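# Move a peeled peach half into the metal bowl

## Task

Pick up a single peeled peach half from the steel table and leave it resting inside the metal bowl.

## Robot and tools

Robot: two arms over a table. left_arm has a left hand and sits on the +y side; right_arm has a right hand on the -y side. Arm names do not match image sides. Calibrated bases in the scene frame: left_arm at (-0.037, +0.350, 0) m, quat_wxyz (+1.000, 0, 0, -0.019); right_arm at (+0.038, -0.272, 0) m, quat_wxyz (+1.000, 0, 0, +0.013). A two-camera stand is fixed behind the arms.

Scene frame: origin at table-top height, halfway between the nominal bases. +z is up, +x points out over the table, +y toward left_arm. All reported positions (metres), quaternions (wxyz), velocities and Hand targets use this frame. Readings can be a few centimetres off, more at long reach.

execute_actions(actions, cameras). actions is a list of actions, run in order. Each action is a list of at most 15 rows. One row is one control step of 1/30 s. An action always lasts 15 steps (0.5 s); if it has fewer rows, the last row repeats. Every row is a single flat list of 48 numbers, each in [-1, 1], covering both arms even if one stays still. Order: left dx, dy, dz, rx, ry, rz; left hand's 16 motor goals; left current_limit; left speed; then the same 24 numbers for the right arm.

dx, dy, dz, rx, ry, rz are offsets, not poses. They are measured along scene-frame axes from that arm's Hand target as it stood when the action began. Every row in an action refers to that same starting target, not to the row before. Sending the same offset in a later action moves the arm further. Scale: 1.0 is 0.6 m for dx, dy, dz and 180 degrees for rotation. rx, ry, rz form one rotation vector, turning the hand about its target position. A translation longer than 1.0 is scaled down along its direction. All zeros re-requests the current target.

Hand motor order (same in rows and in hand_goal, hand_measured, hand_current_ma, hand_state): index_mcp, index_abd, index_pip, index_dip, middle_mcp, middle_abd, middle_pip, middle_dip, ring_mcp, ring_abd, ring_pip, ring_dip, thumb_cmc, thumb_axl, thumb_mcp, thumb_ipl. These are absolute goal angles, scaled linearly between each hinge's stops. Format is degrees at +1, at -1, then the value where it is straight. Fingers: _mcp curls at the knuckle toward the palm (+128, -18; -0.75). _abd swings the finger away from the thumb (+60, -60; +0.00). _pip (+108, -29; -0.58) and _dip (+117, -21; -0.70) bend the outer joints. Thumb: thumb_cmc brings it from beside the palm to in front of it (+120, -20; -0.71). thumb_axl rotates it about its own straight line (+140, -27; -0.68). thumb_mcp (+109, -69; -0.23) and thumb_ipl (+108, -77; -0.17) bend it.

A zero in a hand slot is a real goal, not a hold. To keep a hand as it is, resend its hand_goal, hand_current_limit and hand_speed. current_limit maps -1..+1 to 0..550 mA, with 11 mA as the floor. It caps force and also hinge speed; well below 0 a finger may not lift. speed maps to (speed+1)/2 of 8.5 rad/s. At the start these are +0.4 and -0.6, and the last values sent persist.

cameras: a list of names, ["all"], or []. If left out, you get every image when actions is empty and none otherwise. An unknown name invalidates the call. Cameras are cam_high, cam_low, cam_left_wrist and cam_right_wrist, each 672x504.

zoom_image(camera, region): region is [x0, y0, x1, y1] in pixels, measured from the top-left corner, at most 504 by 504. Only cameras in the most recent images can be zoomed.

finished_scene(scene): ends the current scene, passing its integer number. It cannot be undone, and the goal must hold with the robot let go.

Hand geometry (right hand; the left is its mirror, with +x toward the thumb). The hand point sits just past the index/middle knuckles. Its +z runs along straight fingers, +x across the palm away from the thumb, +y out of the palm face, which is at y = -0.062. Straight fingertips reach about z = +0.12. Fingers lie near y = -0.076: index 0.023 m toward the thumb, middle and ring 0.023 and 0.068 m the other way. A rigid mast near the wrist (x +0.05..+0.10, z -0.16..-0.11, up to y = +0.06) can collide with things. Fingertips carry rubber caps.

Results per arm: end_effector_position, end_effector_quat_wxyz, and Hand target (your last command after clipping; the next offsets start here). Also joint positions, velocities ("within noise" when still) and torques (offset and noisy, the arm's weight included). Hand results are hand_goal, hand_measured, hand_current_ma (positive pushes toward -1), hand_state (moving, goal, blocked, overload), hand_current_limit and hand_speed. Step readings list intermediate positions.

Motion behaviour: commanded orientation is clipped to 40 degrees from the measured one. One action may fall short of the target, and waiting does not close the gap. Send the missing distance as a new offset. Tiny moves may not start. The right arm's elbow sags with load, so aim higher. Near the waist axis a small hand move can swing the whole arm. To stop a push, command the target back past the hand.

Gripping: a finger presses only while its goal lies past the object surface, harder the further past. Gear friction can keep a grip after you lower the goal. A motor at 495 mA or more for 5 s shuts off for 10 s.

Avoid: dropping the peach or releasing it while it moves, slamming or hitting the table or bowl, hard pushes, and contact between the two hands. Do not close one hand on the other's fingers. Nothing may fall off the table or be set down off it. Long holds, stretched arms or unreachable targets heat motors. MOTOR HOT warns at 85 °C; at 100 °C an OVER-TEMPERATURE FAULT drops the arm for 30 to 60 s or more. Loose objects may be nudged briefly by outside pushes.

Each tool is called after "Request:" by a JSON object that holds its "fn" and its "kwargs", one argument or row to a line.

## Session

Request:
{"fn": "execute_actions", "kwargs": {
  "actions": []
}}

Request:
{"fn": "zoom_image", "kwargs": {
  "camera": "cam_high",
  "region": [200, 180, 600, 380]
}}

Scene clock: 0.00 s.
left_arm: end_effector_position=(+0.6477, +0.3112, +0.2462) hand_goal=(-0.754, +0.000, -0.576, -0.696, -0.754, +0.000, -0.576, -0.696, -0.754, +0.000, -0.576, -0.696, -0.714, -0.678, -0.226, -0.168) hand_measured=(-0.754, +0.000, -0.576, -0.696, -0.754, +0.000, -0.576, -0.696, -0.754, +0.000, -0.576, -0.696, -0.714, -0.678, -0.226, -0.168) hand_current_ma=(+0, +0, +0, +0, +0, +0, +0, +0, +0, +0, +0, +0, +0, +0, +0, +0) hand_state=(goal, goal, goal, goal, goal, goal, goal, goal, goal, goal, goal, goal, goal, goal, goal, goal) hand_current_limit=0.40 hand_speed=-0.60 end_effector_quat_wxyz=(-0.052, +0.375, +0.662, +0.647) | right_arm: end_effector_position=(+0.4450, -0.4920, +0.2653) hand_goal=(-0.754, +0.000, -0.576, -0.696, -0.754, +0.000, -0.576, -0.696, -0.754, +0.000, -0.576, -0.696, -0.714, -0.678, -0.226, -0.168) hand_measured=(-0.754, +0.000, -0.576, -0.696, -0.754, +0.000, -0.576, -0.696, -0.754, +0.000, -0.576, -0.696, -0.714, -0.678, -0.226, -0.168) hand_current_ma=(+0, +0, +0, +0, +0, +0, +0, +0, +0, +0, +0, +0, +0, +0, +0, +0) hand_state=(goal, goal, goal, goal, goal, goal, goal, goal, goal, goal, goal, goal, goal, goal, goal, goal) hand_current_limit=0.40 hand_speed=-0.60 end_effector_quat_wxyz=(+0.063, +0.249, +0.966, +0.041)
Joint positions: left_arm=[-0.283 1.999 1.465 -0.423 -1.376 -0.353] | right_arm=[-0.759 1.459 1.419 -1.455 -0.131 -1.794]
Joint velocities: within noise
Joint torques (N m): no reading
Heat: left arm: hottest shoulder 31 °C; right arm: hottest shoulder 30 °C.
Hand target: left_arm +0.6518, +0.3098, +0.2579; -0.042, +0.366, +0.666, +0.649 | right_arm +0.4496, -0.4962, +0.2729; +0.072, +0.248, +0.965, +0.036

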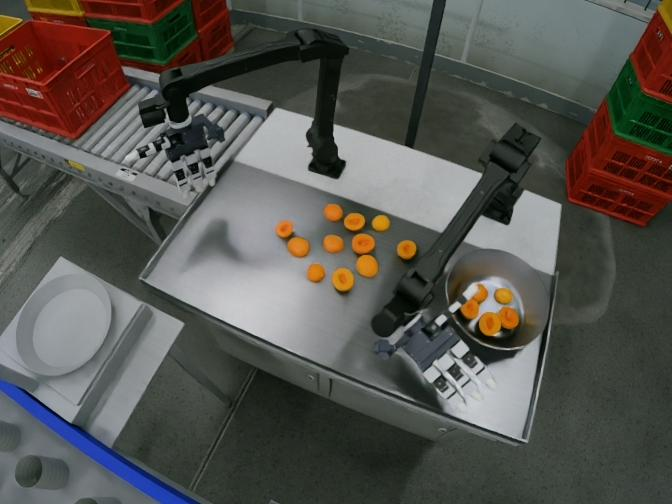

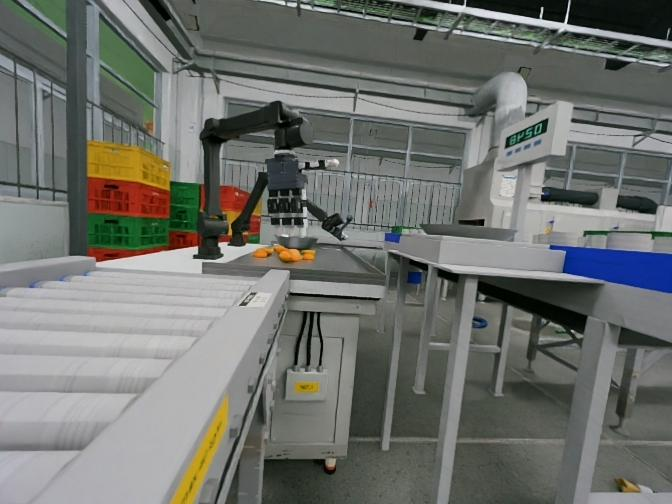

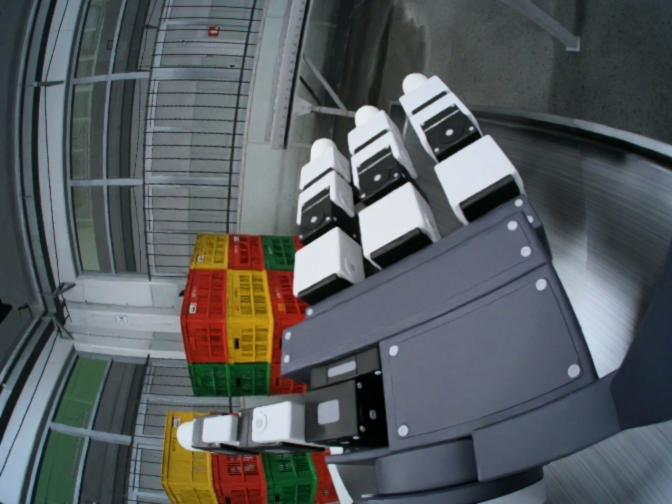

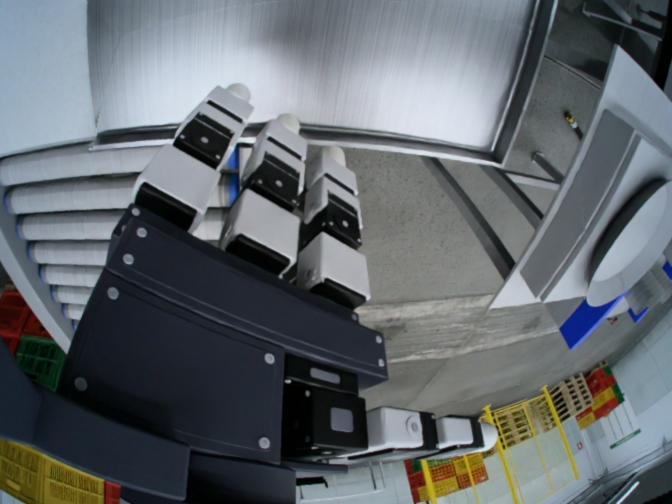

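Scaled by 1.260.

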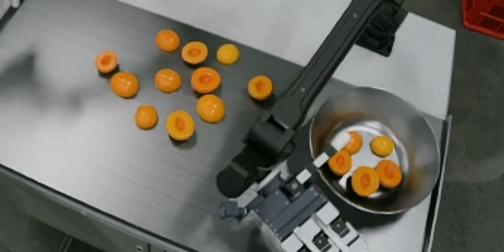

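Request:
{"fn": "execute_actions", "kwargs": {
  "actions": [
    [[-0.05,-0.033,0.083,0.0936,0.131,-0.0606,-0.849,0,0.737,-0.696,-0.849,0,0.737,-0.696,-0.89,0,0.883,-0.116,0.657,-0.678,-0.169,-0.114,0.3,-0.6,0,0,0,0,0,0,-0.754,0,-0.576,-0.696,-0.754,0,-0.576,-0.696,-0.754,0,-0.576,-0.696,-0.714,-0.678,-0.226,-0.168,0.4,-0.6]],
    [[-0.1,-0.083,0.05,0.0936,0.131,-0.0606,-0.849,0,0.737,-0.696,-0.849,0,0.737,-0.696,-0.89,0,0.883,-0.116,0.657,-0.678,-0.169,-0.114,0.3,-0.6,0,0,0,0,0,0,-0.754,0,-0.576,-0.696,-0.754,0,-0.576,-0.696,-0.754,0,-0.576,-0.696,-0.714,-0.678,-0.226,-0.168,0.4,-0.6]],
    [[-0.117,-0.083,0,0.0936,0.131,-0.0606,-0.849,0,0.737,-0.696,-0.849,0,0.737,-0.696,-0.89,0,0.883,-0.116,0.657,-0.678,-0.169,-0.114,0.3,-0.6,0,0,0,0,0,0,-0.754,0,-0.576,-0.696,-0.754,0,-0.576,-0.696,-0.754,0,-0.576,-0.696,-0.714,-0.678,-0.226,-0.168,0.4,-0.6]]
  ]
}}

Scene clock: 4.80 s.
left_arm: end_effector_position=(+0.4900, +0.1850, +0.3301) hand_goal=(-0.850, +0.000, +0.736, -0.696, -0.850, +0.000, +0.736, -0.696, -0.890, +0.000, +0.882, -0.116, +0.656, -0.678, -0.170, -0.114) hand_measured=(-0.848, +0.002, +0.734, -0.696, -0.848, +0.002, +0.734, -0.696, -0.888, +0.002, +0.878, -0.118, +0.664, -0.678, -0.170, -0.116) hand_current_ma=(+0, +0, -1, +0, +0, +0, -1, +0, +0, +0, -1, -1, +6, +0, +0, -1) hand_state=(goal, goal, goal, goal, goal, goal, goal, goal, goal, goal, goal, goal, goal, goal, goal, goal) hand_current_limit=0.30 hand_speed=-0.60 end_effector_quat_wxyz=(-0.398, +0.769, +0.121, +0.484) | right_arm: end_effector_position=(+0.4450, -0.4920, +0.2653) hand_goal=(-0.754, +0.000, -0.576, -0.696, -0.754, +0.000, -0.576, -0.696, -0.754, +0.000, -0.576, -0.696, -0.714, -0.678, -0.226, -0.168) hand_measured=(-0.754, +0.000, -0.576, -0.696, -0.754, +0.000, -0.576, -0.696, -0.754, +0.000, -0.576, -0.696, -0.714, -0.678, -0.224, -0.168) hand_current_ma=(+0, +0, +0, +0, +0, +0, +0, +0, +0, +0, +0, +0, +0, +0, +1, +0) hand_state=(goal, goal, goal, goal, goal, goal, goal, goal, goal, goal, goal, goal, goal, goal, goal, goal) hand_current_limit=0.40 hand_speed=-0.60 end_effector_quat_wxyz=(+0.063, +0.249, +0.966, +0.041)
Joint positions: left_arm=[-0.539 1.35 1.183 -0.808 -1.31 1.144] | right_arm=[-0.759 1.459 1.419 -1.455 -0.131 -1.794]
Joint torques (N m): left_arm=[-0.15 -12.34 9.8 2.03 -1.09 0.14] | right_arm=[-1.14 -9.7 11.41 0.09 -0.3 -0.03]
Heat: left arm: hottest shoulder 32 °C; right arm: hottest shoulder 30 °C.
Hand target: left_arm +0.4916, +0.1906, +0.3377; -0.375, +0.764, +0.087, +0.518 | right_arm +0.4496, -0.4962, +0.2729; +0.072, +0.248, +0.965, +0.036
Off the commanded pose: left_arm 0.010 m, 6 deg | right_arm 0.010 m, 1 deg.
Step readings (end_effector_position of left_arm | right_arm):
0: (+0.6477, +0.3112, +0.2462) | (+0.4450, -0.4920, +0.2653)
1: (+0.6477, +0.3112, +0.2461) | (+0.4450, -0.4920, +0.2653)
2: (+0.6476, +0.3106, +0.2467) | (+0.4450, -0.4920, +0.2653)
4: (+0.6412, +0.3099, +0.2478) | (+0.4450, -0.4920, +0.2653)
8: (+0.6228, +0.3076, +0.2701) | (+0.4450, -0.4920, +0.2653)
15: (+0.6153, +0.2981, +0.3226) | (+0.4450, -0.4920, +0.2653)
16: (+0.6154, +0.2970, +0.3235) | (+0.4450, -0.4920, +0.2653)
17: (+0.6135, +0.2949, +0.3218) | (+0.4450, -0.4920, +0.2653)
19: (+0.6015, +0.2901, +0.3131) | (+0.4450, -0.4920, +0.2653)
23: (+0.5718, +0.2645, +0.3120) | (+0.4450, -0.4920, +0.2653)
30: (+0.5566, +0.2387, +0.3445) | (+0.4450, -0.4920, +0.2653)
31: (+0.5568, +0.2381, +0.3455) | (+0.4450, -0.4920, +0.2653)
32: (+0.5547, +0.2371, +0.3438) | (+0.4450, -0.4920, +0.2653)
34: (+0.5424, +0.2342, +0.3340) | (+0.4450, -0.4920, +0.2653)
38: (+0.5087, +0.2111, +0.3291) | (+0.4450, -0.4920, +0.2653)
45: (+0.4903, +0.1889, +0.3422) | (+0.4450, -0.4920, +0.2653)

Request:
{"fn": "execute_actions", "kwargs": {
  "actions": [
    [[-0.167,-0.075,-0.033,0.0936,0.131,-0.0606,-0.849,0,0.737,-0.696,-0.849,0,0.737,-0.696,-0.89,0,0.883,-0.116,0.657,-0.678,-0.169,-0.114,0.1,-0.6,0,0,0,0,0,0,-0.754,0,-0.576,-0.696,-0.754,0,-0.576,-0.696,-0.754,0,-0.576,-0.696,-0.714,-0.678,-0.226,-0.168,0.4,-0.6]],
    [[-0.15,-0.05,-0.083,0.0936,0.131,-0.0606,-0.849,0,0.737,-0.696,-0.849,0,0.737,-0.696,-0.89,0,0.883,-0.116,0.657,-0.678,-0.169,-0.114,0.1,-0.6,0,0,0,0,0,0,-0.754,0,-0.576,-0.696,-0.754,0,-0.576,-0.696,-0.754,0,-0.576,-0.696,-0.714,-0.678,-0.226,-0.168,0.4,-0.6]]
  ],
  "cameras": ["cam_high","cam_left_wrist"]
}}

Scene clock: 6.77 s.
left_arm: end_effector_position=(+0.2946, +0.1278, +0.2507) hand_goal=(-0.850, +0.000, +0.736, -0.696, -0.850, +0.000, +0.736, -0.696, -0.890, +0.000, +0.882, -0.116, +0.656, -0.678, -0.170, -0.114) hand_measured=(-0.844, +0.002, +0.734, -0.696, -0.844, +0.002, +0.734, -0.696, -0.886, +0.002, +0.878, -0.118, +0.658, -0.678, -0.170, -0.116) hand_current_ma=(+4, +0, -1, +0, +4, +0, -1, +0, +2, +0, -1, -1, +0, +0, +0, -1) hand_state=(goal, goal, goal, goal, goal, goal, goal, goal, goal, goal, goal, goal, goal, goal, goal, goal) hand_current_limit=0.10 hand_speed=-0.60 end_effector_quat_wxyz=(-0.484, +0.761, -0.371, +0.221) | right_arm: end_effector_position=(+0.4450, -0.4920, +0.2653) hand_goal=(-0.754, +0.000, -0.576, -0.696, -0.754, +0.000, -0.576, -0.696, -0.754, +0.000, -0.576, -0.696, -0.714, -0.678, -0.226, -0.168) hand_measured=(-0.754, +0.000, -0.576, -0.696, -0.754, +0.000, -0.576, -0.696, -0.754, +0.000, -0.576, -0.696, -0.714, -0.678, -0.224, -0.168) hand_current_ma=(+0, +0, +0, +0, +0, +0, +0, +0, +0, +0, +0, +0, +0, +0, +1, +0) hand_state=(goal, goal, goal, goal, goal, goal, goal, goal, goal, goal, goal, goal, goal, goal, goal, goal) hand_current_limit=0.40 hand_speed=-0.60 end_effector_quat_wxyz=(+0.063, +0.249, +0.966, +0.041)
Joint positions: left_arm=[-0.854 1.292 1.196 -1.495 -1.122 1.574] | right_arm=[-0.759 1.459 1.419 -1.455 -0.131 -1.794]
Joint torques (N m): left_arm=[-1.2 -8.94 12.36 -0.13 -1.22 -0.02] | right_arm=[-1.2 -9.7 11.38 0.12 -0.3 -0.04]
Heat: left arm: hottest shoulder 32 °C; right arm: hottest shoulder 30 °C.
Hand target: left_arm +0.3014, +0.1156, +0.2681; -0.475, +0.769, -0.356, +0.237 | right_arm +0.4496, -0.4962, +0.2729; +0.072, +0.248, +0.965, +0.036
Off the commanded pose: left_arm 0.022 m, 3 deg | right_arm 0.010 m, 1 deg.
Step readings (end_effector_position of left_arm | right_arm):
0: (+0.4900, +0.1850, +0.3300) | (+0.4450, -0.4920, +0.2653)
1: (+0.4898, +0.1849, +0.3299) | (+0.4450, -0.4920, +0.2653)
2: (+0.4867, +0.1835, +0.3269) | (+0.4450, -0.4920, +0.2653)
4: (+0.4693, +0.1806, +0.3169) | (+0.4450, -0.4920, +0.2653)
8: (+0.4243, +0.1598, +0.3136) | (+0.4450, -0.4920, +0.2653)
15: (+0.3936, +0.1472, +0.3168) | (+0.4450, -0.4920, +0.2653)
16: (+0.3922, +0.1473, +0.3150) | (+0.4450, -0.4920, +0.2653)
17: (+0.3871, +0.1474, +0.3100) | (+0.4450, -0.4920, +0.2653)
19: (+0.3667, +0.1458, +0.2951) | (+0.4450, -0.4920, +0.2653)
23: (+0.3215, +0.1309, +0.2718) | (+0.4450, -0.4920, +0.2653)
30: (+0.2949, +0.1272, +0.2498) | (+0.4450, -0.4920, +0.2653)
Images, in order (width x height): cam_high 672x504, cam_left_wrist 672x504.

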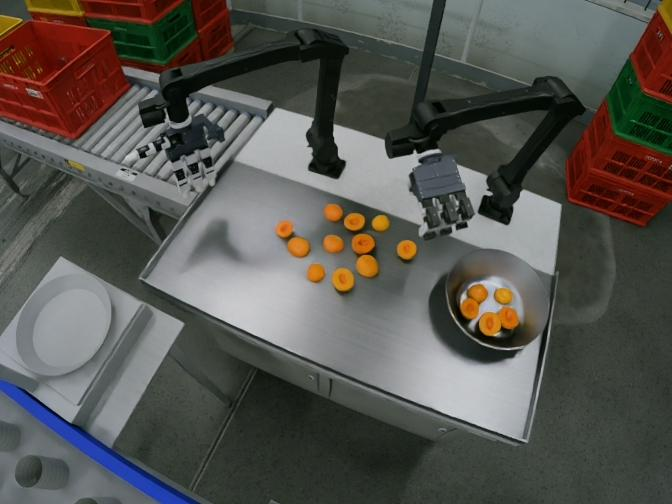

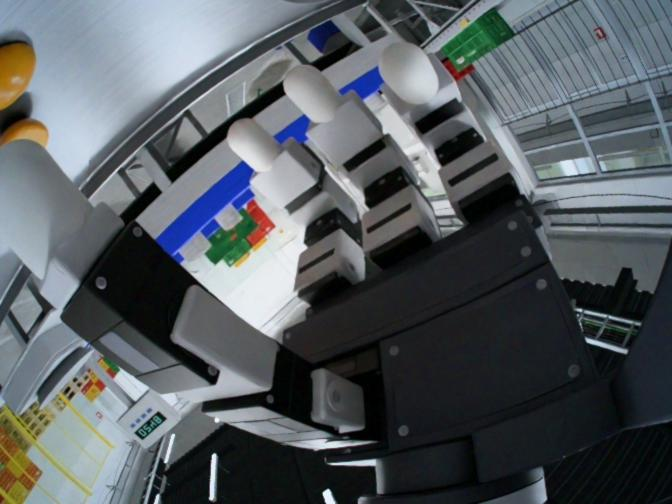

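Request:
{"fn": "execute_actions", "kwargs": {
  "actions": [
    [[-0.003,-0.022,-0.13,0,0,0,-0.849,0,0.737,-0.696,-0.849,0,0.737,-0.696,-0.89,0,0.883,-0.116,0.657,-0.678,-0.169,-0.114,0.1,-0.6,0,0,0,0,0,0,-0.754,0,-0.576,-0.696,-0.754,0,-0.576,-0.696,-0.754,0,-0.576,-0.696,-0.714,-0.678,-0.226,-0.168,0.4,-0.6]],
    [[0,0,-0.10,0,0,0,-0.849,0,0.737,-0.696,-0.849,0,0.737,-0.696,-0.89,0,0.883,-0.116,0.657,-0.678,-0.169,-0.114,0.1,-0.6,0,0,0,0,0,0,-0.754,0,-0.576,-0.696,-0.754,0,-0.576,-0.696,-0.754,0,-0.576,-0.696,-0.714,-0.678,-0.226,-0.168,0.4,-0.6]]
  ],
  "cameras": ["cam_high","cam_left_wrist"]
}}

Scene clock: 9.20 s.
left_arm: end_effector_position=(+0.2979, +0.1091, +0.1271) hand_goal=(-0.850, +0.000, +0.736, -0.696, -0.850, +0.000, +0.736, -0.696, -0.890, +0.000, +0.882, -0.116, +0.656, -0.678, -0.170, -0.114) hand_measured=(-0.844, +0.002, +0.734, -0.696, -0.844, +0.002, +0.734, -0.696, -0.886, +0.002, +0.878, -0.118, +0.656, -0.678, -0.170, -0.116) hand_current_ma=(+4, +0, -1, +0, +4, +0, -1, +0, +3, +0, -1, -1, +0, +0, +0, -1) hand_state=(goal, goal, goal, goal, goal, goal, goal, goal, goal, goal, goal, goal, goal, goal, goal, goal) hand_current_limit=0.10 hand_speed=-0.60 end_effector_quat_wxyz=(-0.480, +0.767, -0.359, +0.228) | right_arm: end_effector_position=(+0.4450, -0.4920, +0.2653) hand_goal=(-0.754, +0.000, -0.576, -0.696, -0.754, +0.000, -0.576, -0.696, -0.754, +0.000, -0.576, -0.696, -0.714, -0.678, -0.226, -0.168) hand_measured=(-0.754, +0.000, -0.576, -0.696, -0.754, +0.000, -0.576, -0.696, -0.754, +0.000, -0.576, -0.696, -0.714, -0.678, -0.224, -0.168) hand_current_ma=(+0, +0, +0, +0, +0, +0, +0, +0, +0, +0, +0, +0, +0, +0, +1, +0) hand_state=(goal, goal, goal, goal, goal, goal, goal, goal, goal, goal, goal, goal, goal, goal, goal, goal) hand_current_limit=0.40 hand_speed=-0.60 end_effector_quat_wxyz=(+0.063, +0.249, +0.966, +0.041)
Joint positions: left_arm=[-0.879 1.43 0.992 -1.208 -1.119 1.482] | right_arm=[-0.759 1.459 1.419 -1.455 -0.131 -1.794]
Joint torques (N m): left_arm=[-1.44 -10.34 8.49 0.31 -1.33 0.1] | right_arm=[-1.14 -9.64 11.38 0.12 -0.3 -0.04]
Heat: left arm: hottest elbow 33 °C; right arm: hottest shoulder 30 °C.
Hand target: left_arm +0.2996, +0.1024, +0.1302; -0.475, +0.769, -0.356, +0.237 | right_arm +0.4496, -0.4962, +0.2729; +0.072, +0.248, +0.965, +0.036
Off the commanded pose: left_arm 0.008 m, 1 deg | right_arm 0.010 m, 1 deg.
Step readings (end_effector_position of left_arm | right_arm):
0: (+0.2946, +0.1278, +0.2507) | (+0.4450, -0.4920, +0.2653)
1: (+0.2947, +0.1277, +0.2507) | (+0.4450, -0.4920, +0.2653)
2: (+0.2953, +0.1264, +0.2500) | (+0.4450, -0.4920, +0.2653)
4: (+0.2977, +0.1215, +0.2434) | (+0.4450, -0.4920, +0.2653)
8: (+0.2947, +0.1169, +0.2101) | (+0.4450, -0.4920, +0.2653)
15: (+0.2960, +0.1116, +0.1838) | (+0.4450, -0.4920, +0.2653)
16: (+0.2963, +0.1112, +0.1837) | (+0.4450, -0.4920, +0.2653)
17: (+0.2974, +0.1099, +0.1824) | (+0.4450, -0.4920, +0.2653)
19: (+0.2986, +0.1082, +0.1735) | (+0.4450, -0.4920, +0.2653)
23: (+0.2955, +0.1122, +0.1448) | (+0.4450, -0.4920, +0.2653)
30: (+0.2970, +0.1103, +0.1270) | (+0.4450, -0.4920, +0.2653)
Images, in order (width x height): cam_high 672x504, cam_left_wrist 672x504.

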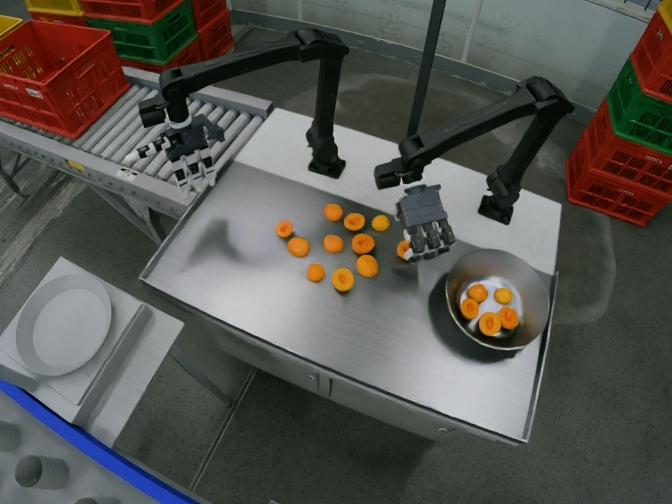

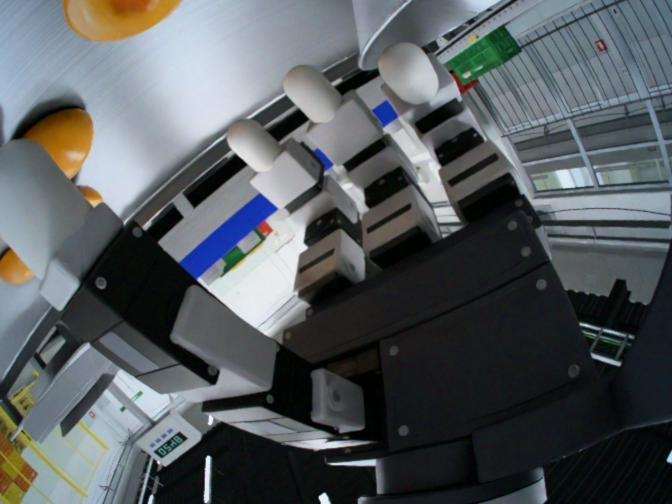

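Request:
{"fn": "execute_actions", "kwargs": {
  "actions": [
    [[-0.005,0.01,-0.09,0,0,0,-0.849,0,0.737,-0.696,-0.849,0,0.737,-0.696,-0.89,0,0.883,-0.116,0.657,-0.678,-0.169,-0.114,0.1,-0.6,0,0,0,0,0,0,-0.754,0,-0.576,-0.696,-0.754,0,-0.576,-0.696,-0.754,0,-0.576,-0.696,-0.714,-0.678,-0.226,-0.168,0.4,-0.6]]
  ],
  "cameras": ["cam_high","cam_left_wrist"]
}}

Request:
{"fn": "zoom_image", "kwargs": {
  "camera": "cam_high",
  "region": [360, 170, 480, 300]
}}

Scene clock: 10.93 s.
left_arm: end_effector_position=(+0.2947, +0.1135, +0.0740) hand_goal=(-0.850, +0.000, +0.736, -0.696, -0.850, +0.000, +0.736, -0.696, -0.890, +0.000, +0.882, -0.116, +0.656, -0.678, -0.170, -0.114) hand_measured=(-0.844, +0.002, +0.734, -0.696, -0.844, +0.002, +0.734, -0.696, -0.886, +0.002, +0.878, -0.118, +0.656, -0.678, -0.170, -0.116) hand_current_ma=(+4, +0, -1, +0, +4, +0, -1, +0, +3, +0, -1, -1, +0, +0, +0, -1) hand_state=(goal, goal, goal, goal, goal, goal, goal, goal, goal, goal, goal, goal, goal, goal, goal, goal) hand_current_limit=0.10 hand_speed=-0.60 end_effector_quat_wxyz=(-0.479, +0.768, -0.356, +0.231) | right_arm: end_effector_position=(+0.4450, -0.4920, +0.2653) hand_goal=(-0.754, +0.000, -0.576, -0.696, -0.754, +0.000, -0.576, -0.696, -0.754, +0.000, -0.576, -0.696, -0.714, -0.678, -0.226, -0.168) hand_measured=(-0.754, +0.000, -0.576, -0.696, -0.754, +0.000, -0.576, -0.696, -0.754, +0.000, -0.576, -0.696, -0.714, -0.678, -0.224, -0.168) hand_current_ma=(+0, +0, +0, +0, +0, +0, +0, +0, +0, +0, +0, +0, +0, +0, +1, +0) hand_state=(goal, goal, goal, goal, goal, goal, goal, goal, goal, goal, goal, goal, goal, goal, goal, goal) hand_current_limit=0.40 hand_speed=-0.60 end_effector_quat_wxyz=(+0.063, +0.249, +0.966, +0.041)
Joint positions: left_arm=[-0.879 1.487 0.892 -1.044 -1.12 1.479] | right_arm=[-0.759 1.459 1.419 -1.455 -0.131 -1.794]
Joint torques (N m): left_arm=[-1.2 -10.11 7.71 0.53 -1.31 0.18] | right_arm=[-1.2 -9.7 11.4 0.12 -0.3 -0.04]
Heat: left arm: hottest elbow 33 °C; right arm: hottest shoulder 30 °C.
Hand target: left_arm +0.2966, +0.1084, +0.0761; -0.475, +0.769, -0.356, +0.237 | right_arm +0.4496, -0.4962, +0.2729; +0.072, +0.248, +0.965, +0.036
Off the commanded pose: left_arm 0.006 m, 1 deg | right_arm 0.010 m, 1 deg.
Step readings (end_effector_position of left_arm | right_arm):
0: (+0.2980, +0.1090, +0.1271) | (+0.4450, -0.4920, +0.2653)
1: (+0.2980, +0.1089, +0.1270) | (+0.4450, -0.4920, +0.2653)
2: (+0.2986, +0.1082, +0.1253) | (+0.4450, -0.4920, +0.2653)
4: (+0.2988, +0.1081, +0.1175) | (+0.4450, -0.4920, +0.2653)
8: (+0.2935, +0.1150, +0.0898) | (+0.4450, -0.4920, +0.2653)
15: (+0.2936, +0.1149, +0.0739) | (+0.4450, -0.4920, +0.2653)
Images, in order (width x height): cam_high 672x504, cam_left_wrist 672x504.

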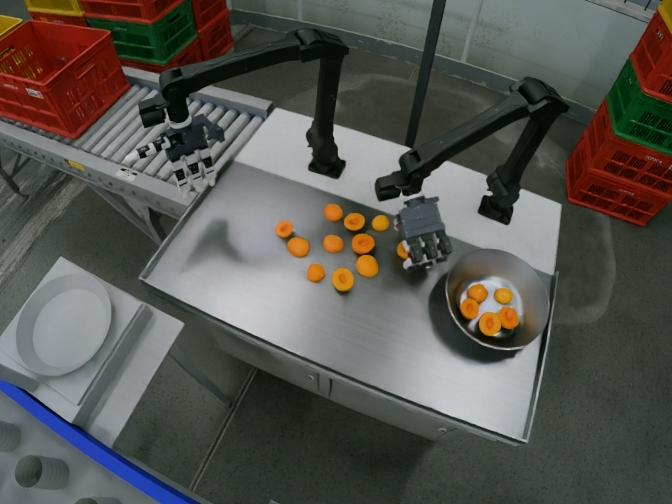

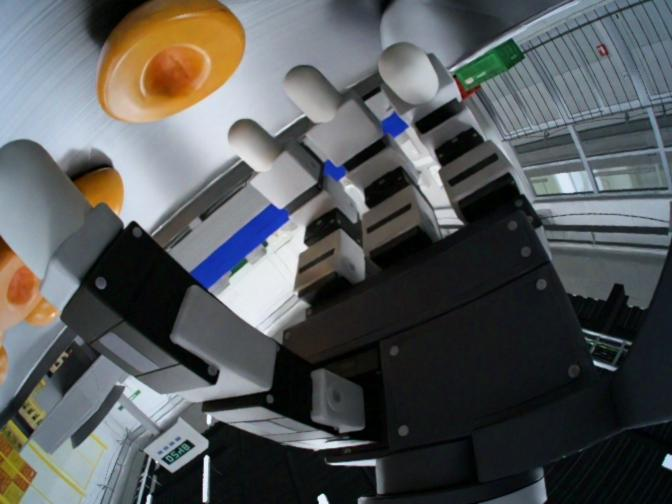

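Scaled by 3.877.

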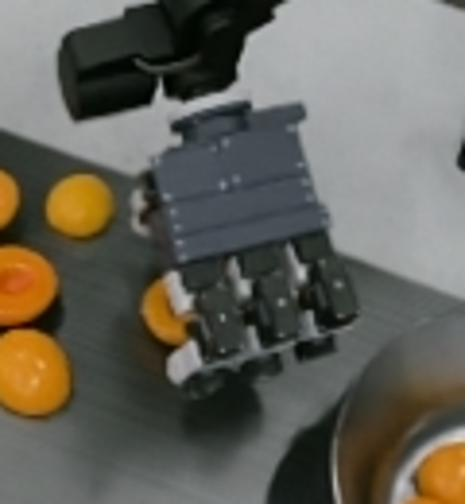

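Request:
{"fn": "execute_actions", "kwargs": {
  "actions": [
    [[-0.004,0.005,-0.052,0,0,0,-0.849,0,0.737,-0.696,-0.849,0,0.737,-0.696,-0.89,0,0.883,-0.116,0.657,-0.678,-0.169,-0.114,0.1,-0.6,0,0,0,0,0,0,-0.754,0,-0.576,-0.696,-0.754,0,-0.576,-0.696,-0.754,0,-0.576,-0.696,-0.714,-0.678,-0.226,-0.168,0.4,-0.6]]
  ],
  "cameras": ["cam_left_wrist"]
}}

Scene clock: 12.63 s.
left_arm: end_effector_position=(+0.2933, +0.1154, +0.0455) hand_goal=(-0.850, +0.000, +0.736, -0.696, -0.850, +0.000, +0.736, -0.696, -0.890, +0.000, +0.882, -0.116, +0.656, -0.678, -0.170, -0.114) hand_measured=(-0.844, +0.002, +0.734, -0.696, -0.844, +0.002, +0.734, -0.696, -0.886, +0.002, +0.878, -0.118, +0.656, -0.678, -0.170, -0.116) hand_current_ma=(+4, +0, -1, +0, +4, +0, -1, +0, +3, +0, -1, -1, +0, +0, +0, -1) hand_state=(goal, goal, goal, goal, goal, goal, goal, goal, goal, goal, goal, goal, goal, goal, goal, goal) hand_current_limit=0.10 hand_speed=-0.60 end_effector_quat_wxyz=(-0.477, +0.769, -0.355, +0.234) | right_arm: end_effector_position=(+0.4450, -0.4920, +0.2653) hand_goal=(-0.754, +0.000, -0.576, -0.696, -0.754, +0.000, -0.576, -0.696, -0.754, +0.000, -0.576, -0.696, -0.714, -0.678, -0.226, -0.168) hand_measured=(-0.754, +0.000, -0.576, -0.696, -0.754, +0.000, -0.576, -0.696, -0.754, +0.000, -0.576, -0.696, -0.714, -0.678, -0.224, -0.168) hand_current_ma=(+0, +0, +0, +0, +0, +0, +0, +0, +0, +0, +0, +0, +0, +0, +1, +0) hand_state=(goal, goal, goal, goal, goal, goal, goal, goal, goal, goal, goal, goal, goal, goal, goal, goal) hand_current_limit=0.40 hand_speed=-0.60 end_effector_quat_wxyz=(+0.063, +0.249, +0.966, +0.041)
Joint positions: left_arm=[-0.879 1.529 0.847 -0.949 -1.12 1.479] | right_arm=[-0.759 1.459 1.419 -1.455 -0.131 -1.794]
Joint torques (N m): left_arm=[-1.32 -9.05 7.06 0.59 -1.22 0.13] | right_arm=[-1.08 -9.76 11.4 0.12 -0.3 -0.04]
Heat: left arm: hottest elbow 33 °C; right arm: hottest elbow 31 °C.
Hand target: left_arm +0.2942, +0.1114, +0.0450; -0.475, +0.769, -0.356, +0.237 | right_arm +0.4496, -0.4962, +0.2729; +0.072, +0.248, +0.965, +0.036
Off the commanded pose: left_arm 0.004 m, 0 deg | right_arm 0.010 m, 1 deg.
Step readings (end_effector_position of left_arm | right_arm):
0: (+0.2947, +0.1135, +0.0740) | (+0.4450, -0.4920, +0.2653)
1: (+0.2948, +0.1134, +0.0741) | (+0.4450, -0.4920, +0.2653)
2: (+0.2953, +0.1127, +0.0735) | (+0.4450, -0.4920, +0.2653)
4: (+0.2963, +0.1114, +0.0697) | (+0.4450, -0.4920, +0.2653)
8: (+0.2939, +0.1146, +0.0550) | (+0.4450, -0.4920, +0.2653)
15: (+0.2928, +0.1160, +0.0455) | (+0.4450, -0.4920, +0.2653)
Images, in order (width x height): cam_left_wrist 672x504.

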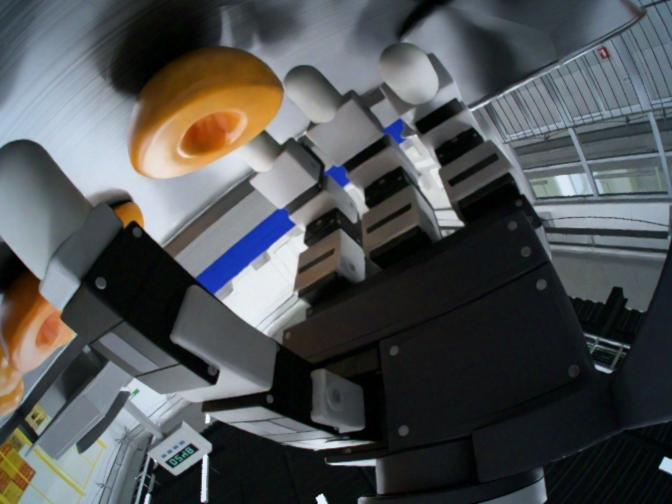

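Request:
{"fn": "execute_actions", "kwargs": {
  "actions": [
    [[0,0,0,0,0,0,-0.60,0,0.737,-0.696,-0.60,0,0.737,-0.696,-0.89,0,0.883,-0.116,0.657,-0.678,0.0,0.06,0.1,-0.8,0,0,0,0,0,0,-0.754,0,-0.576,-0.696,-0.754,0,-0.576,-0.696,-0.754,0,-0.576,-0.696,-0.714,-0.678,-0.226,-0.168,0.4,-0.6]],
    [[0,0,0,0,0,0,-0.50,0,0.737,-0.696,-0.50,0,0.737,-0.696,-0.89,0,0.883,-0.116,0.657,-0.678,0.08,0.13,0.1,-0.8,0,0,0,0,0,0,-0.754,0,-0.576,-0.696,-0.754,0,-0.576,-0.696,-0.754,0,-0.576,-0.696,-0.714,-0.678,-0.226,-0.168,0.4,-0.6]],
    [[0,0,0,0,0,0,-0.44,0,0.737,-0.68,-0.44,0,0.737,-0.68,-0.89,0,0.883,-0.116,0.657,-0.678,0.10,0.16,0.2,-0.8,0,0,0,0,0,0,-0.754,0,-0.576,-0.696,-0.754,0,-0.576,-0.696,-0.754,0,-0.576,-0.696,-0.714,-0.678,-0.226,-0.168,0.4,-0.6]]
  ],
  "cameras": ["cam_left_wrist"]
}}

Scene clock: 15.00 s.
left_arm: end_effector_position=(+0.2933, +0.1153, +0.0455) hand_goal=(-0.440, +0.000, +0.736, -0.680, -0.440, +0.000, +0.736, -0.680, -0.890, +0.000, +0.882, -0.116, +0.656, -0.678, +0.100, +0.160) hand_measured=(-0.528, -0.004, +0.708, -0.702, -0.574, +0.008, +0.694, -0.710, -0.886, +0.002, +0.878, -0.118, +0.646, -0.680, -0.008, +0.096) hand_current_ma=(-231, -2, -36, -24, -330, +4, -67, -40, +3, +0, -1, -1, -7, -1, -330, -208) hand_state=(blocked, goal, blocked, blocked, blocked, goal, blocked, blocked, goal, goal, goal, goal, goal, goal, blocked, blocked) hand_current_limit=0.20 hand_speed=-0.80 end_effector_quat_wxyz=(-0.477, +0.769, -0.355, +0.234) | right_arm: end_effector_position=(+0.4450, -0.4920, +0.2653) hand_goal=(-0.754, +0.000, -0.576, -0.696, -0.754, +0.000, -0.576, -0.696, -0.754, +0.000, -0.576, -0.696, -0.714, -0.678, -0.226, -0.168) hand_measured=(-0.754, +0.000, -0.576, -0.696, -0.754, +0.000, -0.576, -0.696, -0.754, +0.000, -0.576, -0.696, -0.714, -0.678, -0.224, -0.168) hand_current_ma=(+0, +0, +0, +0, +0, +0, +0, +0, +0, +0, +0, +0, +0, +0, +1, +0) hand_state=(goal, goal, goal, goal, goal, goal, goal, goal, goal, goal, goal, goal, goal, goal, goal, goal) hand_current_limit=0.40 hand_speed=-0.60 end_effector_quat_wxyz=(+0.063, +0.249, +0.966, +0.041)
Joint positions: left_arm=[-0.879 1.529 0.847 -0.949 -1.12 1.479] | right_arm=[-0.759 1.459 1.419 -1.455 -0.131 -1.794]
Joint torques (N m): left_arm=[-0.91 -9.05 6.82 0.62 -1.26 0.2] | right_arm=[-1.14 -9.7 11.4 0.13 -0.31 -0.04]
Heat: left arm: hottest elbow 33 °C; right arm: hottest elbow 31 °C.
Hand target: left_arm +0.2942, +0.1114, +0.0450; -0.475, +0.769, -0.356, +0.237 | right_arm +0.4496, -0.4962, +0.2729; +0.072, +0.248, +0.965, +0.036
Off the commanded pose: left_arm 0.004 m, 0 deg | right_arm 0.010 m, 1 deg.
Step readings (end_effector_position of left_arm | right_arm):
0: (+0.2933, +0.1154, +0.0455) | (+0.4450, -0.4920, +0.2653)
1: (+0.2933, +0.1154, +0.0455) | (+0.4450, -0.4920, +0.2653)
2: (+0.2933, +0.1154, +0.0455) | (+0.4450, -0.4920, +0.2653)
4: (+0.2933, +0.1154, +0.0455) | (+0.4450, -0.4920, +0.2653)
8: (+0.2933, +0.1153, +0.0455) | (+0.4450, -0.4920, +0.2653)
15: (+0.2933, +0.1153, +0.0455) | (+0.4450, -0.4920, +0.2653)
16: (+0.2933, +0.1153, +0.0455) | (+0.4450, -0.4920, +0.2653)
17: (+0.2933, +0.1153, +0.0455) | (+0.4450, -0.4920, +0.2653)
19: (+0.2933, +0.1153, +0.0455) | (+0.4450, -0.4920, +0.2653)
23: (+0.2933, +0.1153, +0.0455) | (+0.4450, -0.4920, +0.2653)
30: (+0.2933, +0.1153, +0.0455) | (+0.4450, -0.4920, +0.2653)
31: (+0.2933, +0.1153, +0.0455) | (+0.4450, -0.4920, +0.2653)
32: (+0.2933, +0.1153, +0.0455) | (+0.4450, -0.4920, +0.2653)
34: (+0.2933, +0.1153, +0.0455) | (+0.4450, -0.4920, +0.2653)
38: (+0.2933, +0.1153, +0.0455) | (+0.4450, -0.4920, +0.2653)
45: (+0.2933, +0.1153, +0.0455) | (+0.4450, -0.4920, +0.2653)
Images, in order (width x height): cam_left_wrist 672x504.

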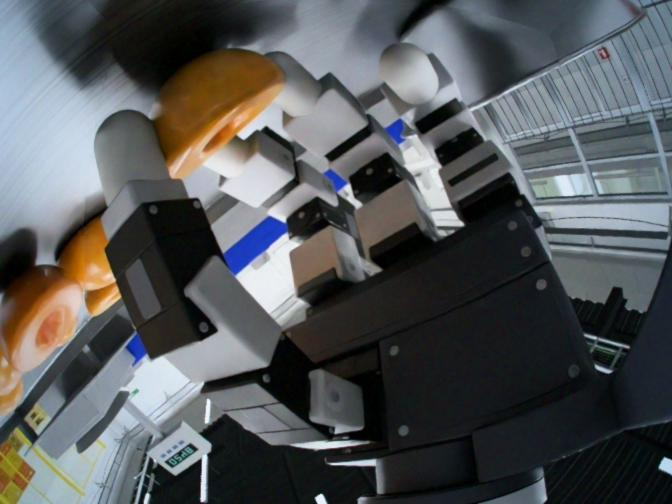

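Request:
{"fn": "execute_actions", "kwargs": {
  "actions": [
    [[0,0,0.09,0,0,0,-0.44,0,0.737,-0.68,-0.44,0,0.737,-0.68,-0.89,0,0.883,-0.116,0.657,-0.678,0.10,0.16,0.2,-0.8,0,0,0,0,0,0,-0.754,0,-0.576,-0.696,-0.754,0,-0.576,-0.696,-0.754,0,-0.576,-0.696,-0.714,-0.678,-0.226,-0.168,0.4,-0.6]],
    [[0,0,0.13,0,0,0,-0.44,0,0.737,-0.68,-0.44,0,0.737,-0.68,-0.89,0,0.883,-0.116,0.657,-0.678,0.10,0.16,0.2,-0.8,0,0,0,0,0,0,-0.754,0,-0.576,-0.696,-0.754,0,-0.576,-0.696,-0.754,0,-0.576,-0.696,-0.714,-0.678,-0.226,-0.168,0.4,-0.6]]
  ],
  "cameras": ["cam_left_wrist"]
}}

Scene clock: 17.53 s.
left_arm: end_effector_position=(+0.2864, +0.1234, +0.1635) hand_goal=(-0.440, +0.000, +0.736, -0.680, -0.440, +0.000, +0.736, -0.680, -0.890, +0.000, +0.882, -0.116, +0.656, -0.678, +0.100, +0.160) hand_measured=(-0.526, -0.006, +0.706, -0.702, -0.568, +0.008, +0.688, -0.710, -0.884, +0.002, +0.878, -0.118, +0.646, -0.680, -0.008, +0.096) hand_current_ma=(-225, -2, -39, -24, -329, +5, -82, -40, +3, +0, -1, -1, -8, -1, -330, -208) hand_state=(blocked, goal, blocked, blocked, blocked, goal, blocked, blocked, goal, goal, goal, goal, goal, goal, blocked, blocked) hand_current_limit=0.20 hand_speed=-0.80 end_effector_quat_wxyz=(-0.481, +0.764, -0.366, +0.224) | right_arm: end_effector_position=(+0.4450, -0.4920, +0.2653) hand_goal=(-0.754, +0.000, -0.576, -0.696, -0.754, +0.000, -0.576, -0.696, -0.754, +0.000, -0.576, -0.696, -0.714, -0.678, -0.226, -0.168) hand_measured=(-0.754, +0.000, -0.576, -0.696, -0.754, +0.000, -0.576, -0.696, -0.754, +0.000, -0.576, -0.696, -0.714, -0.678, -0.224, -0.168) hand_current_ma=(+0, +0, +0, +0, +0, +0, +0, +0, +0, +0, +0, +0, +0, +0, +1, +0) hand_state=(goal, goal, goal, goal, goal, goal, goal, goal, goal, goal, goal, goal, goal, goal, goal, goal) hand_current_limit=0.40 hand_speed=-0.60 end_effector_quat_wxyz=(+0.063, +0.249, +0.966, +0.041)
Joint positions: left_arm=[-0.879 1.345 1.011 -1.31 -1.118 1.5] | right_arm=[-0.759 1.459 1.419 -1.455 -0.131 -1.794]
Joint torques (N m): left_arm=[-0.91 -9.11 11.59 0.01 -1.27 0.07] | right_arm=[-1.08 -9.64 11.41 0.13 -0.3 -0.04]
Heat: left arm: hottest elbow 33 °C; right arm: hottest elbow 31 °C.
Hand target: left_arm +0.2942, +0.1114, +0.1770; -0.475, +0.769, -0.356, +0.237 | right_arm +0.4496, -0.4962, +0.2729; +0.072, +0.248, +0.965, +0.036
Off the commanded pose: left_arm 0.020 m, 2 deg | right_arm 0.010 m, 1 deg.
Step readings (end_effector_position of left_arm | right_arm):
0: (+0.2933, +0.1153, +0.0455) | (+0.4450, -0.4920, +0.2653)
1: (+0.2933, +0.1154, +0.0455) | (+0.4450, -0.4920, +0.2653)
2: (+0.2924, +0.1164, +0.0460) | (+0.4450, -0.4920, +0.2653)
4: (+0.2887, +0.1210, +0.0497) | (+0.4450, -0.4920, +0.2653)
8: (+0.2837, +0.1275, +0.0667) | (+0.4450, -0.4920, +0.2653)
15: (+0.2870, +0.1231, +0.0845) | (+0.4450, -0.4920, +0.2653)
16: (+0.2867, +0.1235, +0.0849) | (+0.4450, -0.4920, +0.2653)
17: (+0.2852, +0.1253, +0.0863) | (+0.4450, -0.4920, +0.2653)
19: (+0.2825, +0.1282, +0.0960) | (+0.4450, -0.4920, +0.2653)
23: (+0.2846, +0.1253, +0.1344) | (+0.4450, -0.4920, +0.2653)
30: (+0.2887, +0.1203, +0.1668) | (+0.4450, -0.4920, +0.2653)
Images, in order (width x height): cam_left_wrist 672x504.

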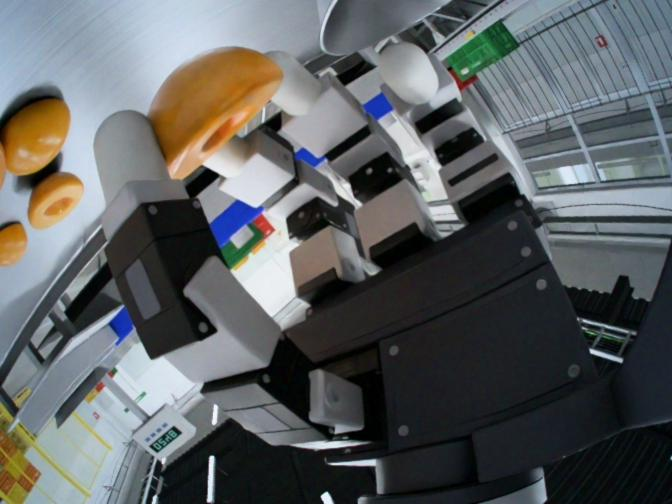

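Request:
{"fn": "execute_actions", "kwargs": {
  "actions": [
    [[0,0.067,0.117,-0.0544,0.0267,0.1333,-0.44,0,0.737,-0.68,-0.44,0,0.737,-0.68,-0.89,0,0.883,-0.116,0.657,-0.678,0.10,0.16,0.2,-0.8,0,0,0,0,0,0,-0.754,0,-0.576,-0.696,-0.754,0,-0.576,-0.696,-0.754,0,-0.576,-0.696,-0.714,-0.678,-0.226,-0.168,0.4,-0.6]],
    [[0.05,0.2,0.033,-0.0544,0.0267,0.1333,-0.44,0,0.737,-0.68,-0.44,0,0.737,-0.68,-0.89,0,0.883,-0.116,0.657,-0.678,0.10,0.16,0.2,-0.8,0,0,0,0,0,0,-0.754,0,-0.576,-0.696,-0.754,0,-0.576,-0.696,-0.754,0,-0.576,-0.696,-0.714,-0.678,-0.226,-0.168,0.4,-0.6]],
    [[0.055,0.235,0,0,0,0,-0.44,0,0.737,-0.68,-0.44,0,0.737,-0.68,-0.89,0,0.883,-0.116,0.657,-0.678,0.10,0.16,0.2,-0.8,0,0,0,0,0,0,-0.754,0,-0.576,-0.696,-0.754,0,-0.576,-0.696,-0.754,0,-0.576,-0.696,-0.714,-0.678,-0.226,-0.168,0.4,-0.6]]
  ],
  "cameras": ["cam_high","cam_left_wrist"]
}}

Request:
{"fn": "zoom_image", "kwargs": {
  "camera": "cam_high",
  "region": [420, 220, 580, 370]
}}

Scene clock: 20.27 s.
left_arm: end_effector_position=(+0.3411, +0.4147, +0.2473) hand_goal=(-0.440, +0.000, +0.736, -0.680, -0.440, +0.000, +0.736, -0.680, -0.890, +0.000, +0.882, -0.116, +0.656, -0.678, +0.100, +0.160) hand_measured=(-0.524, -0.006, +0.704, -0.702, -0.564, +0.010, +0.684, -0.710, -0.884, +0.002, +0.878, -0.118, +0.644, -0.680, -0.008, +0.096) hand_current_ma=(-217, -2, -44, -24, -330, +6, -92, -40, +4, +0, -1, -1, -10, -1, -330, -208) hand_state=(blocked, goal, blocked, blocked, blocked, goal, blocked, blocked, goal, goal, goal, goal, goal, goal, blocked, blocked) hand_current_limit=0.20 hand_speed=-0.80 end_effector_quat_wxyz=(-0.370, +0.929, -0.006, -0.008) | right_arm: end_effector_position=(+0.4450, -0.4920, +0.2653) hand_goal=(-0.754, +0.000, -0.576, -0.696, -0.754, +0.000, -0.576, -0.696, -0.754, +0.000, -0.576, -0.696, -0.714, -0.678, -0.226, -0.168) hand_measured=(-0.754, +0.000, -0.576, -0.696, -0.754, +0.000, -0.576, -0.696, -0.754, +0.000, -0.576, -0.696, -0.714, -0.678, -0.224, -0.168) hand_current_ma=(+0, +0, +0, +0, +0, +0, +0, +0, +0, +0, +0, +0, +0, +0, +1, +0) hand_state=(goal, goal, goal, goal, goal, goal, goal, goal, goal, goal, goal, goal, goal, goal, goal, goal) hand_current_limit=0.40 hand_speed=-0.60 end_effector_quat_wxyz=(+0.063, +0.249, +0.966, +0.041)
Joint positions: left_arm=[0.06 1.275 1.258 -1.547 -0.758 1.609] | right_arm=[-0.759 1.459 1.419 -1.455 -0.131 -1.794]
Joint torques (N m): left_arm=[-2.2 -9.35 13.26 0.76 -0.82 0.3] | right_arm=[-1.14 -9.64 11.37 0.1 -0.3 -0.04]
Heat: left arm: hottest elbow 34 °C; right arm: hottest elbow 31 °C.
Hand target: left_arm +0.3573, +0.4126, +0.2669; -0.366, +0.930, -0.008, +0.017 | right_arm +0.4496, -0.4962, +0.2729; +0.072, +0.248, +0.965, +0.036
Off the commanded pose: left_arm 0.026 m, 3 deg | right_arm 0.010 m, 1 deg.
Step readings (end_effector_position of left_arm | right_arm):
0: (+0.2864, +0.1234, +0.1635) | (+0.4450, -0.4920, +0.2653)
1: (+0.2857, +0.1234, +0.1633) | (+0.4450, -0.4920, +0.2653)
2: (+0.2812, +0.1240, +0.1624) | (+0.4450, -0.4920, +0.2653)
4: (+0.2715, +0.1296, +0.1660) | (+0.4450, -0.4920, +0.2653)
8: (+0.2749, +0.1557, +0.2025) | (+0.4450, -0.4920, +0.2653)
15: (+0.2846, +0.1610, +0.2340) | (+0.4450, -0.4920, +0.2653)
16: (+0.2840, +0.1610, +0.2336) | (+0.4450, -0.4920, +0.2653)
17: (+0.2820, +0.1613, +0.2311) | (+0.4450, -0.4920, +0.2653)
19: (+0.2845, +0.1744, +0.2291) | (+0.4450, -0.4920, +0.2653)
23: (+0.3074, +0.2462, +0.2404) | (+0.4450, -0.4920, +0.2653)
30: (+0.3129, +0.2800, +0.2487) | (+0.4450, -0.4920, +0.2653)
31: (+0.3131, +0.2800, +0.2489) | (+0.4450, -0.4920, +0.2653)
32: (+0.3136, +0.2841, +0.2490) | (+0.4450, -0.4920, +0.2653)
34: (+0.3188, +0.3086, +0.2498) | (+0.4450, -0.4920, +0.2653)
38: (+0.3303, +0.3886, +0.2510) | (+0.4450, -0.4920, +0.2653)
45: (+0.3415, +0.4174, +0.2480) | (+0.4450, -0.4920, +0.2653)
Images, in order (width x height): cam_high 672x504, cam_left_wrist 672x504.

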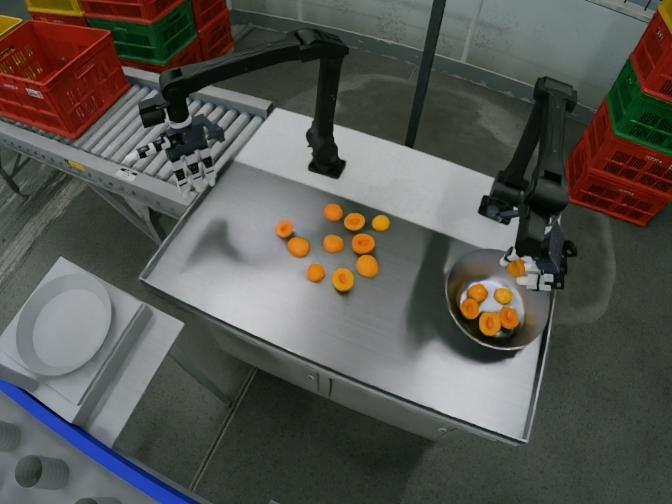

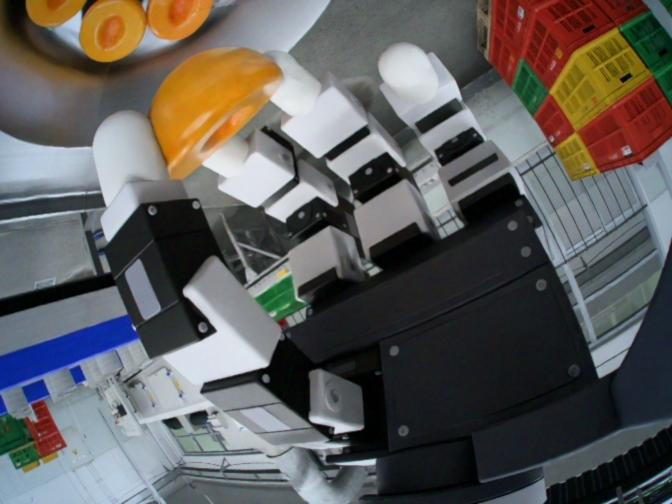

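Scaled by 3.150.

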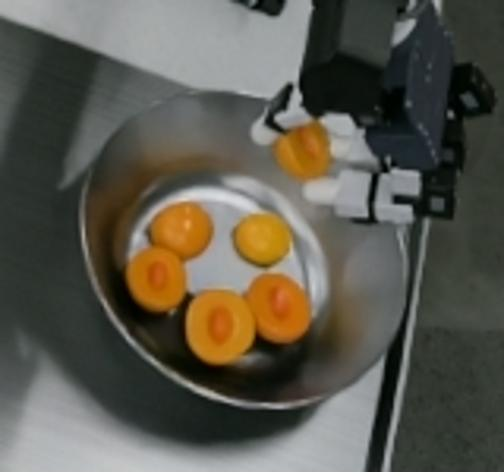

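Request:
{"fn": "execute_actions", "kwargs": {
  "actions": [
    [[0.018,0.0,-0.12,0,0,0,-0.44,0,0.737,-0.68,-0.44,0,0.737,-0.68,-0.89,0,0.883,-0.116,0.657,-0.678,0.10,0.16,0.2,-0.8,0,0,0,0,0,0,-0.754,0,-0.576,-0.696,-0.754,0,-0.576,-0.696,-0.754,0,-0.576,-0.696,-0.714,-0.678,-0.226,-0.168,0.4,-0.6]],
    [[0,0,-0.11,0,0,0,-0.44,0,0.737,-0.68,-0.44,0,0.737,-0.68,-0.89,0,0.883,-0.116,0.657,-0.678,0.10,0.16,0.2,-0.8,0,0,0,0,0,0,-0.754,0,-0.576,-0.696,-0.754,0,-0.576,-0.696,-0.754,0,-0.576,-0.696,-0.714,-0.678,-0.226,-0.168,0.4,-0.6]]
  ],
  "cameras": ["cam_high","cam_left_wrist"]
}}

Request:
{"fn": "zoom_image", "kwargs": {
  "camera": "cam_high",
  "region": [420, 220, 580, 370]
}}

Scene clock: 22.27 s.
left_arm: end_effector_position=(+0.3618, +0.4134, +0.1230) hand_goal=(-0.440, +0.000, +0.736, -0.680, -0.440, +0.000, +0.736, -0.680, -0.890, +0.000, +0.882, -0.116, +0.656, -0.678, +0.100, +0.160) hand_measured=(-0.524, -0.006, +0.704, -0.702, -0.564, +0.010, +0.684, -0.710, -0.884, +0.002, +0.878, -0.118, +0.644, -0.680, -0.008, +0.096) hand_current_ma=(-217, -2, -44, -24, -330, +6, -92, -40, +4, +0, -1, -1, -10, -1, -330, -208) hand_state=(blocked, goal, blocked, blocked, blocked, goal, blocked, blocked, goal, goal, goal, goal, goal, goal, blocked, blocked) hand_current_limit=0.20 hand_speed=-0.80 end_effector_quat_wxyz=(-0.366, +0.930, -0.004, +0.007) | right_arm: end_effector_position=(+0.4450, -0.4920, +0.2653) hand_goal=(-0.754, +0.000, -0.576, -0.696, -0.754, +0.000, -0.576, -0.696, -0.754, +0.000, -0.576, -0.696, -0.714, -0.678, -0.226, -0.168) hand_measured=(-0.754, +0.000, -0.576, -0.696, -0.754, +0.000, -0.576, -0.696, -0.754, +0.000, -0.576, -0.696, -0.714, -0.678, -0.224, -0.168) hand_current_ma=(+0, +0, +0, +0, +0, +0, +0, +0, +0, +0, +0, +0, +0, +0, +1, +0) hand_state=(goal, goal, goal, goal, goal, goal, goal, goal, goal, goal, goal, goal, goal, goal, goal, goal) hand_current_limit=0.40 hand_speed=-0.60 end_effector_quat_wxyz=(+0.063, +0.249, +0.966, +0.041)
Joint positions: left_arm=[0.06 1.369 1.012 -1.171 -0.749 1.618] | right_arm=[-0.759 1.459 1.419 -1.455 -0.131 -1.794]
Joint torques (N m): left_arm=[-0.62 -10.7 9.16 0.98 -0.94 0.24] | right_arm=[-1.2 -9.64 11.4 0.12 -0.3 -0.04]
Heat: left arm: hottest elbow 34 °C; right arm: hottest elbow 31 °C.
Hand target: left_arm +0.3680, +0.4125, +0.1290; -0.366, +0.930, -0.008, +0.017 | right_arm +0.4496, -0.4962, +0.2729; +0.072, +0.248, +0.965, +0.036
Off the commanded pose: left_arm 0.009 m, 1 deg | right_arm 0.010 m, 1 deg.
Step readings (end_effector_position of left_arm | right_arm):
0: (+0.3410, +0.4146, +0.2473) | (+0.4450, -0.4920, +0.2653)
1: (+0.3414, +0.4146, +0.2473) | (+0.4450, -0.4920, +0.2653)
2: (+0.3441, +0.4146, +0.2468) | (+0.4450, -0.4920, +0.2653)
4: (+0.3541, +0.4149, +0.2411) | (+0.4450, -0.4920, +0.2653)
8: (+0.3586, +0.4142, +0.2120) | (+0.4450, -0.4920, +0.2653)
15: (+0.3620, +0.4136, +0.1879) | (+0.4450, -0.4920, +0.2653)
16: (+0.3626, +0.4136, +0.1877) | (+0.4450, -0.4920, +0.2653)
17: (+0.3645, +0.4136, +0.1857) | (+0.4450, -0.4920, +0.2653)
19: (+0.3675, +0.4137, +0.1745) | (+0.4450, -0.4920, +0.2653)
23: (+0.3586, +0.4135, +0.1408) | (+0.4450, -0.4920, +0.2653)
30: (+0.3605, +0.4134, +0.1228) | (+0.4450, -0.4920, +0.2653)
Images, in order (width x height): cam_high 672x504, cam_left_wrist 672x504.

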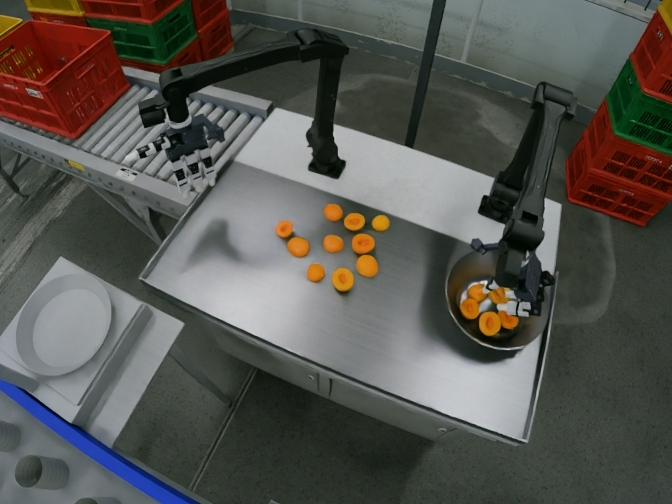

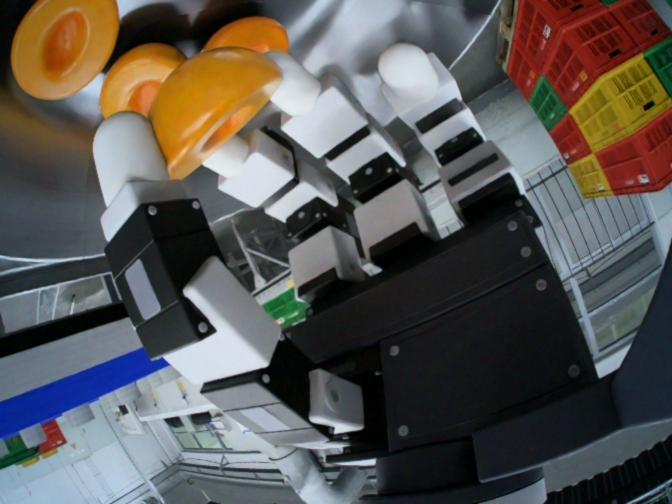

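Scaled by 3.150.

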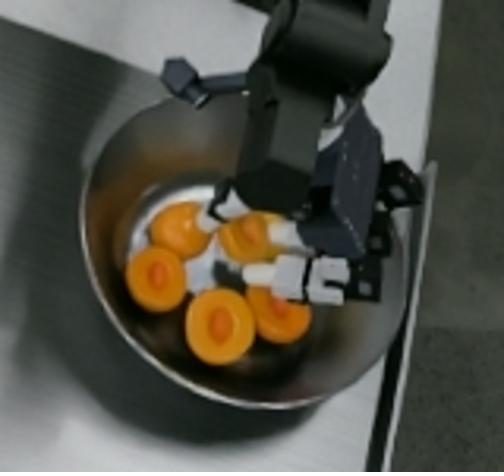

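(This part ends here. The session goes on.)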